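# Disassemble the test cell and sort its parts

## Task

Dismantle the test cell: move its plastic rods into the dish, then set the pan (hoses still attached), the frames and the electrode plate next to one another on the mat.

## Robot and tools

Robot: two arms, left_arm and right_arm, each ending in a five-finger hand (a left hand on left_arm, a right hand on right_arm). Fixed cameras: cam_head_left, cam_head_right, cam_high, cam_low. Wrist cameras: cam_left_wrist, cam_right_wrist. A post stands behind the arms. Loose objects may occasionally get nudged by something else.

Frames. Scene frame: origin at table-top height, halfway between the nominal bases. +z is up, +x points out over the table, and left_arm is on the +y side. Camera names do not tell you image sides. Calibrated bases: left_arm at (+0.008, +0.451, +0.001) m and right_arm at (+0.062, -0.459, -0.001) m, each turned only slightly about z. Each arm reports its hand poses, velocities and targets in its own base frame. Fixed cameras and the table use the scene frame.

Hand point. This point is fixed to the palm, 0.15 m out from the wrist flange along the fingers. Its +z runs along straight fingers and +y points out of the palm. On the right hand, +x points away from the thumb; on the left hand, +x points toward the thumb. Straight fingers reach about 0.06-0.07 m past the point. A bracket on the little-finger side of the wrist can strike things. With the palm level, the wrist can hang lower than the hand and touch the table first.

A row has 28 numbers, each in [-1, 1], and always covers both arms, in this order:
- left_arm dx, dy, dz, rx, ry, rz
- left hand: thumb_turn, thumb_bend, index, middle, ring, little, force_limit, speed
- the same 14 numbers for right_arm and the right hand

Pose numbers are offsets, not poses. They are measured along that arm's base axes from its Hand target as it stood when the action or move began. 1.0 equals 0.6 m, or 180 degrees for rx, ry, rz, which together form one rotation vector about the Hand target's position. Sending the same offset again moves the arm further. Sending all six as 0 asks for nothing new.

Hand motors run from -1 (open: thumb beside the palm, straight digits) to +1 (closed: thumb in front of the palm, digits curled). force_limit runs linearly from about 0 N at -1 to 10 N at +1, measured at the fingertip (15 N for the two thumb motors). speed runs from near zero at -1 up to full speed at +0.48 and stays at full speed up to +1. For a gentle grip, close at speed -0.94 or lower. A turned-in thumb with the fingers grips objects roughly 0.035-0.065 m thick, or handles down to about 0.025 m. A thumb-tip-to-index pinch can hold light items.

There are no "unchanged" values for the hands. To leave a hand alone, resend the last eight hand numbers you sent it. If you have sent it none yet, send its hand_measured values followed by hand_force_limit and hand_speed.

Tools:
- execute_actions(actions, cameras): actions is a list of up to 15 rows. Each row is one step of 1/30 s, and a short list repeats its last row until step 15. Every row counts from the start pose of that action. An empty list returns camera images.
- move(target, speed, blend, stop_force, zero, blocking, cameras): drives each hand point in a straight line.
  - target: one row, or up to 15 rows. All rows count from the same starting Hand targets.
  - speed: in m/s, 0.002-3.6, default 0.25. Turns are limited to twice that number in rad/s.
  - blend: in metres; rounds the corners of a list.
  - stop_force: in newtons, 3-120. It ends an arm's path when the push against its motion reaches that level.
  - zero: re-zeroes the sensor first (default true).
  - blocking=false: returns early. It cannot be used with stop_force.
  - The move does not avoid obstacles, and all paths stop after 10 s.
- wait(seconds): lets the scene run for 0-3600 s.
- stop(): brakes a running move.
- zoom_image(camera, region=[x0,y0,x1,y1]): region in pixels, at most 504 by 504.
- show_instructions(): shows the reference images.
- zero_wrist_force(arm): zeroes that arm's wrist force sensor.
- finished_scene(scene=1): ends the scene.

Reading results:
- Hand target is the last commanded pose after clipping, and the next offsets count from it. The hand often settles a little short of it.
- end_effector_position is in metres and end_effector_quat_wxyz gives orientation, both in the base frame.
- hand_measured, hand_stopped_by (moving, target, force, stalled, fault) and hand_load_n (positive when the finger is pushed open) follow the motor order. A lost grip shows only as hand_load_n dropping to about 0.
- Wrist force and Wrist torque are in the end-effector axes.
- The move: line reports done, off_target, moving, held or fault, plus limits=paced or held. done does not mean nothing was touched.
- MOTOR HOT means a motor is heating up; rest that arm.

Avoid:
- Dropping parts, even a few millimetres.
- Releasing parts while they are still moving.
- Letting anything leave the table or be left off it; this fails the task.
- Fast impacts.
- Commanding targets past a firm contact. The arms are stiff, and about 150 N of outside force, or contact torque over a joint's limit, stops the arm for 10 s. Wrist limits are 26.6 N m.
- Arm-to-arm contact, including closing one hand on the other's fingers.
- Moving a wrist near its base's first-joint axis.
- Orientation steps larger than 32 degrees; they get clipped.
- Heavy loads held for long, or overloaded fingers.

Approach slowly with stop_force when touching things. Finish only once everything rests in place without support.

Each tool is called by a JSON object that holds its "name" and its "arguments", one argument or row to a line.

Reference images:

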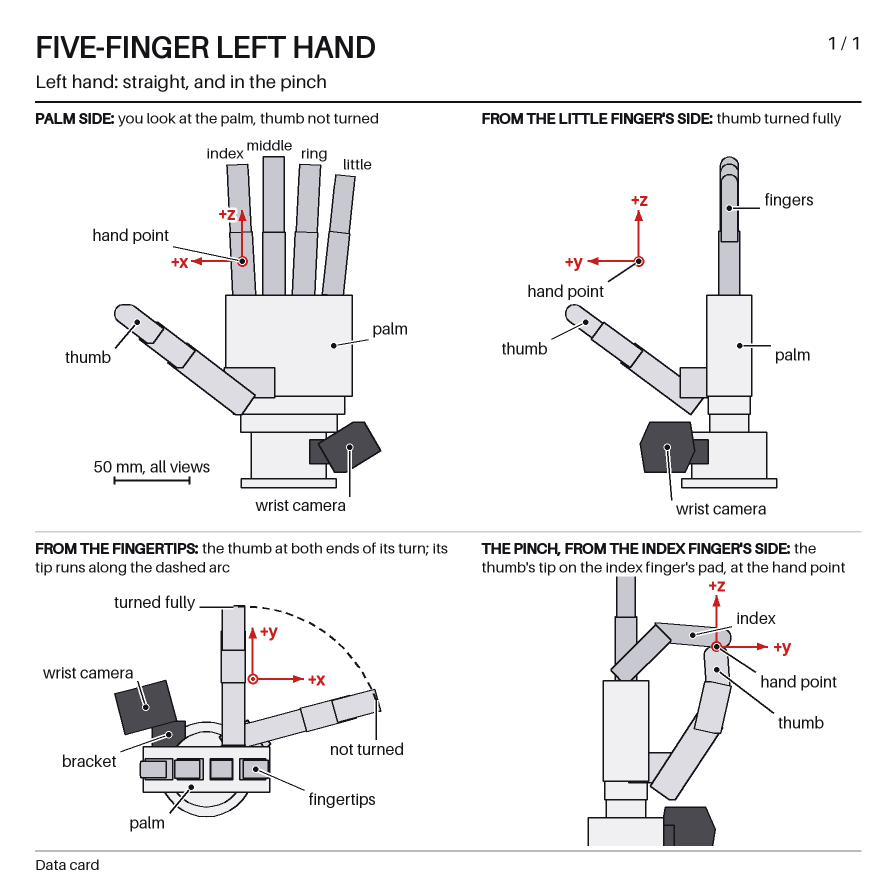

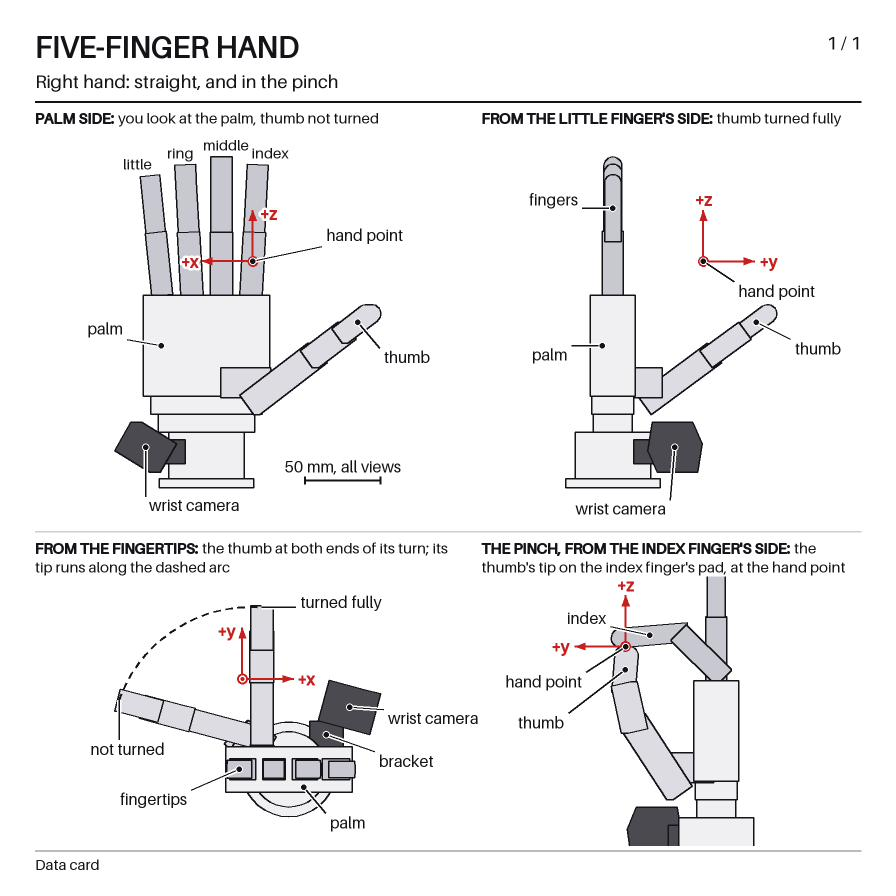

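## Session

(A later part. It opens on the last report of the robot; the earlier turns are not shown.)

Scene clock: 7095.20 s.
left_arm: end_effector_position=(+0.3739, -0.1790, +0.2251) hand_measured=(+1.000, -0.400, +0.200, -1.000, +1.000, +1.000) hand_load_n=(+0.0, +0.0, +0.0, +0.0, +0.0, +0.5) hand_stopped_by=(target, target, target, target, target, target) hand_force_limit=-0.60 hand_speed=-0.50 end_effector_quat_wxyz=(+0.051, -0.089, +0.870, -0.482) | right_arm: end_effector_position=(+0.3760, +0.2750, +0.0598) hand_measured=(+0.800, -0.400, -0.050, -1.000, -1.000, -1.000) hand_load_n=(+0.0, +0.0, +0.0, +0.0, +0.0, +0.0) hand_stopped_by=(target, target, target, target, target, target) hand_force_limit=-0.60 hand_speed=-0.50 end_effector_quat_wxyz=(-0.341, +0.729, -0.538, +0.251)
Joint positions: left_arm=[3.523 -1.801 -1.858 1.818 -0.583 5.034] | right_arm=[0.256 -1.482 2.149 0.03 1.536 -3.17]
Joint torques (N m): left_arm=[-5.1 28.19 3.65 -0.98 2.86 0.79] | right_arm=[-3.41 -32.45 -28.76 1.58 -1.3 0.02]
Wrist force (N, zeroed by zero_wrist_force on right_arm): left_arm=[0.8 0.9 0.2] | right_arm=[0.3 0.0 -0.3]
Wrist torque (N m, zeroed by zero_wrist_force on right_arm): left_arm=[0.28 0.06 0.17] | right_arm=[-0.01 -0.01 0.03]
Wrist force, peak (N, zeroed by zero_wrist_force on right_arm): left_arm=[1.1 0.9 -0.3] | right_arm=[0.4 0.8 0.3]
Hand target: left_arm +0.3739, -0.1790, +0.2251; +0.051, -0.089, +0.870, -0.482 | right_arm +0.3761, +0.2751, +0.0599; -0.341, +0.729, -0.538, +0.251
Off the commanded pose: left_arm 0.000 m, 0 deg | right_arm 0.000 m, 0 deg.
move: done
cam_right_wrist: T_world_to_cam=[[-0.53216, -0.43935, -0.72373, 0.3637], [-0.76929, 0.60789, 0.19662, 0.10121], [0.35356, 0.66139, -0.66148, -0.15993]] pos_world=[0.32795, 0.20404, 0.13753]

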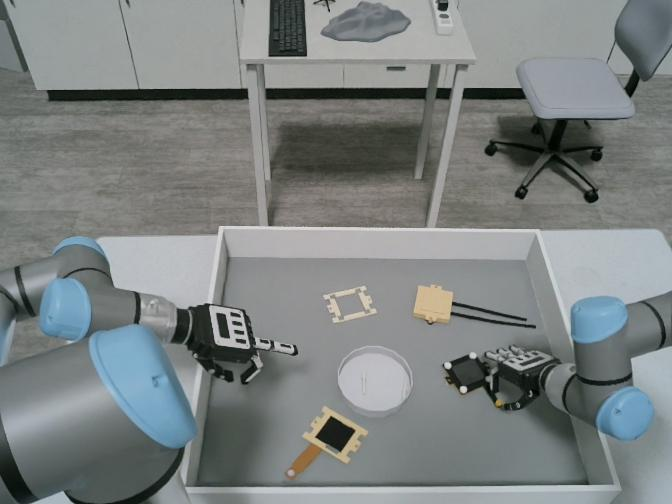

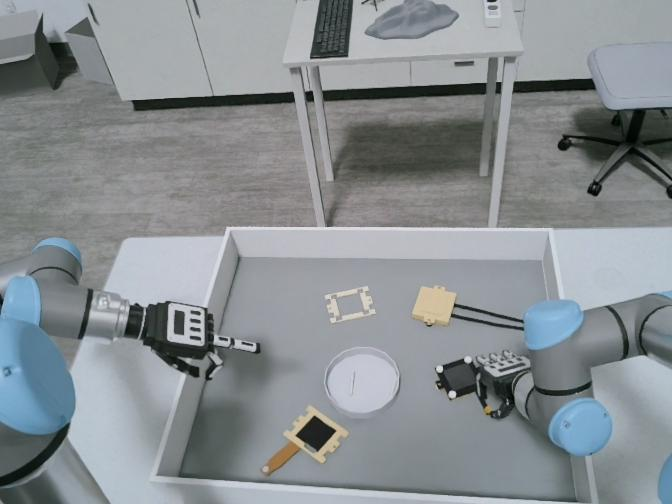

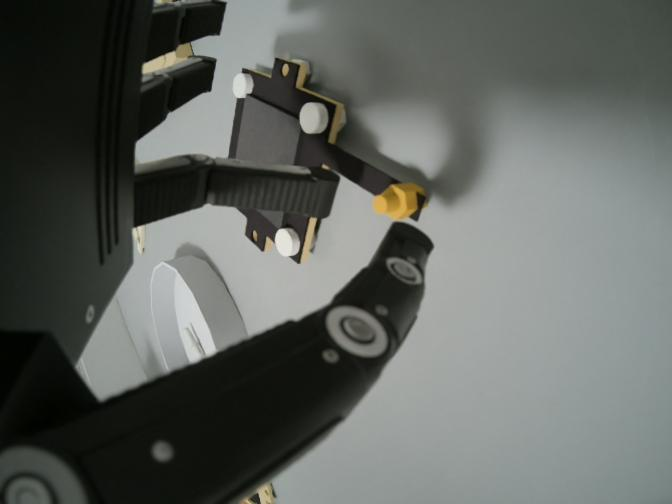

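{"name": "move", "arguments": {
  "target": [
    [0,0,0,0,0,0,1,-0.4,0.2,-1,1,1,-0.6,-0.5,0,0,0.2,0,0,0,0.8,-0.4,-0.4,-1,-1,-1,-0.6,-0.5]
  ],
  "speed": 0.1,
  "cameras": ["all"]
}}

Scene clock: 7118.80 s.
left_arm: end_effector_position=(+0.3739, -0.1790, +0.2251) hand_measured=(+1.000, -0.400, +0.200, -1.000, +1.000, +1.000) hand_load_n=(+0.0, +0.0, +0.0, +0.0, +0.0, +0.0) hand_stopped_by=(target, target, target, target, target, target) hand_force_limit=-0.60 hand_speed=-0.50 end_effector_quat_wxyz=(+0.051, -0.089, +0.870, -0.482) | right_arm: end_effector_position=(+0.3762, +0.2751, +0.1800) hand_measured=(+0.800, -0.400, -0.400, -1.000, -1.000, -1.000) hand_load_n=(+0.0, +0.0, +0.0, +0.0, +0.0, +0.0) hand_stopped_by=(target, target, target, target, target, target) hand_force_limit=-0.60 hand_speed=-0.50 end_effector_quat_wxyz=(-0.341, +0.729, -0.538, +0.251)
Joint positions: left_arm=[3.523 -1.801 -1.858 1.818 -0.583 5.034] | right_arm=[0.256 -1.633 1.954 0.377 1.536 -3.17]
Joint torques (N m): left_arm=[-5.33 27.62 4.01 -0.83 2.87 0.98] | right_arm=[-5.78 -7.78 -11.87 1.08 -1.92 -1.34]
Wrist force (N, zeroed by zero_wrist_force on right_arm): left_arm=[0.7 0.7 0.0] | right_arm=[0.0 0.2 -0.2]
Wrist torque (N m, zeroed by zero_wrist_force on right_arm): left_arm=[0.26 0.07 0.17] | right_arm=[0.02 0.07 0.03]
Wrist force, peak (N, zeroed by zero_wrist_force on right_arm): left_arm=[1.2 0.6 -0.1] | right_arm=[0.4 -1.4 -1.0]
Hand target: left_arm +0.3739, -0.1790, +0.2251; +0.051, -0.089, +0.870, -0.482 | right_arm +0.3761, +0.2751, +0.1799; -0.341, +0.729, -0.538, +0.251
Off the commanded pose: left_arm 0.000 m, 0 deg | right_arm 0.000 m, 0 deg.
move: done
cam_left_wrist: T_world_to_cam=[[-0.17979, -0.54055, 0.82188, -0.22137], [-0.91678, 0.39497, 0.05922, 0.40099], [-0.35663, -0.74284, -0.56658, 0.24819]] pos_world=[0.41634, -0.09368, 0.29882]
cam_right_wrist: T_world_to_cam=[[-0.53168, -0.43917, -0.72419, 0.45065], [-0.76938, 0.60791, 0.19621, 0.07789], [0.35407, 0.6615, -0.6611, -0.08084]] pos_world=[0.32815, 0.20404, 0.25763]

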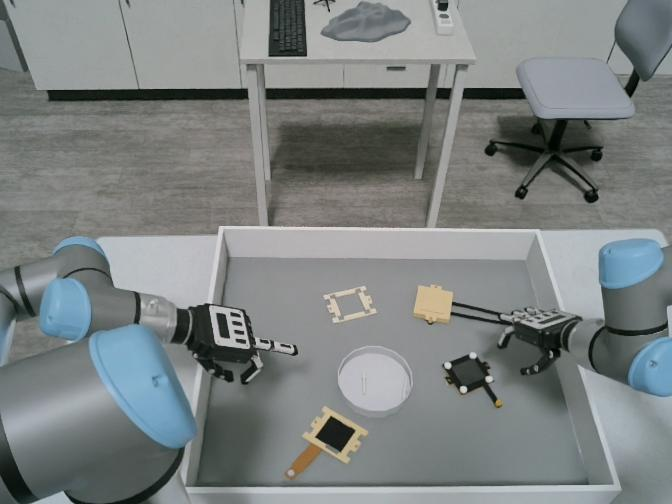

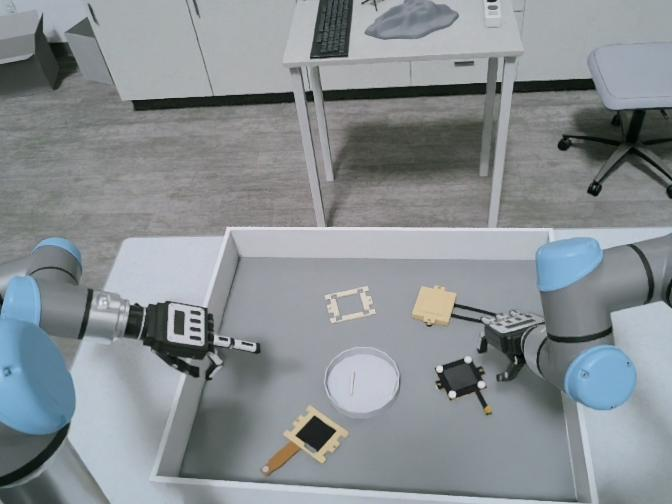

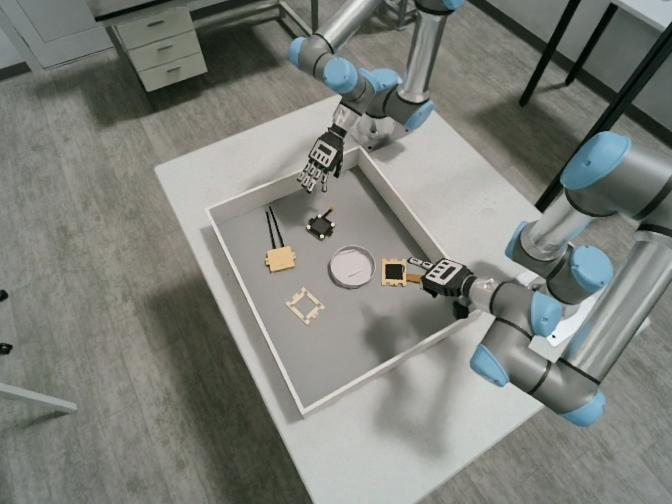

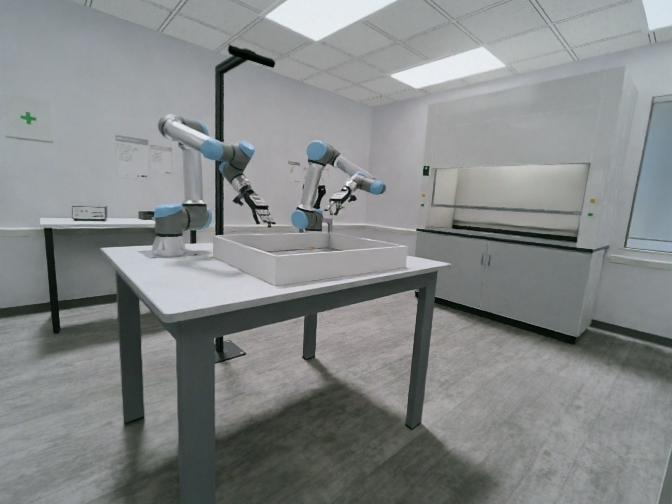

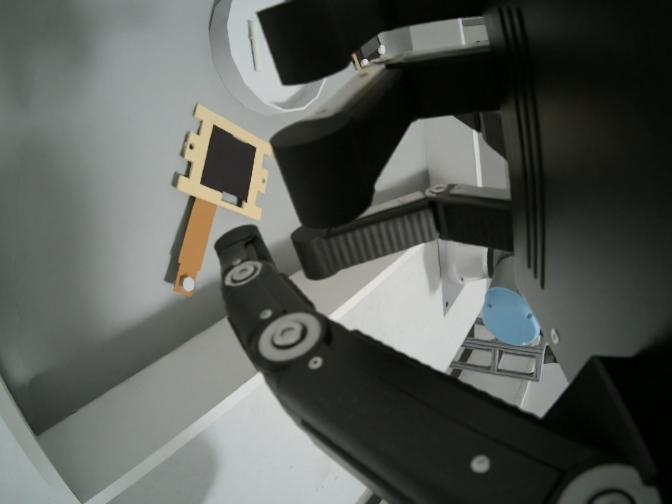

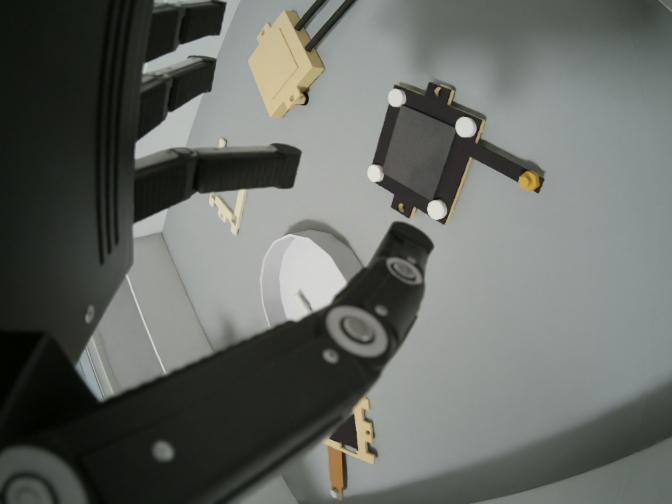

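{"name": "zoom_image", "arguments": {
  "camera": "cam_left_wrist",
  "region": [140, 80, 300, 310]
}}

{"name": "zoom_image", "arguments": {
  "camera": "cam_right_wrist",
  "region": [230, 0, 560, 240]
}}

{"name": "zoom_image", "arguments": {
  "camera": "cam_high",
  "region": [240, 180, 440, 340]
}}

Scaled by 2.191 from the camera's image (finer frame: 960x720).

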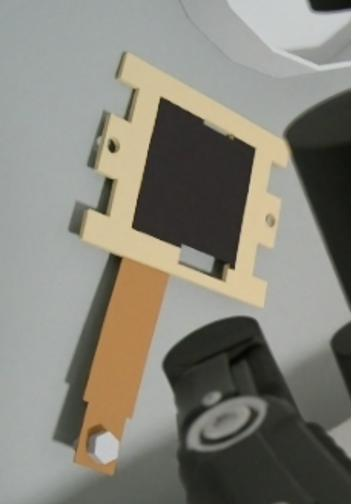

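Scaled by 1.527 from the camera's image (finer frame: 960x720).

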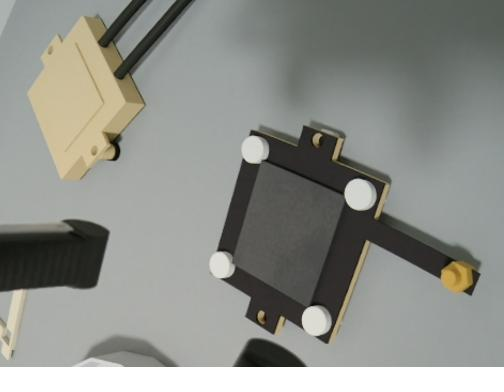

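Scaled by 2.520 from the camera's image (finer frame: 960x720).

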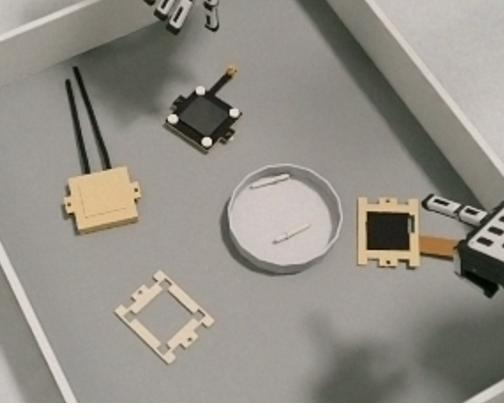

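{"name": "finished_scene", "arguments": {

}}

The scene is finished: the task was done.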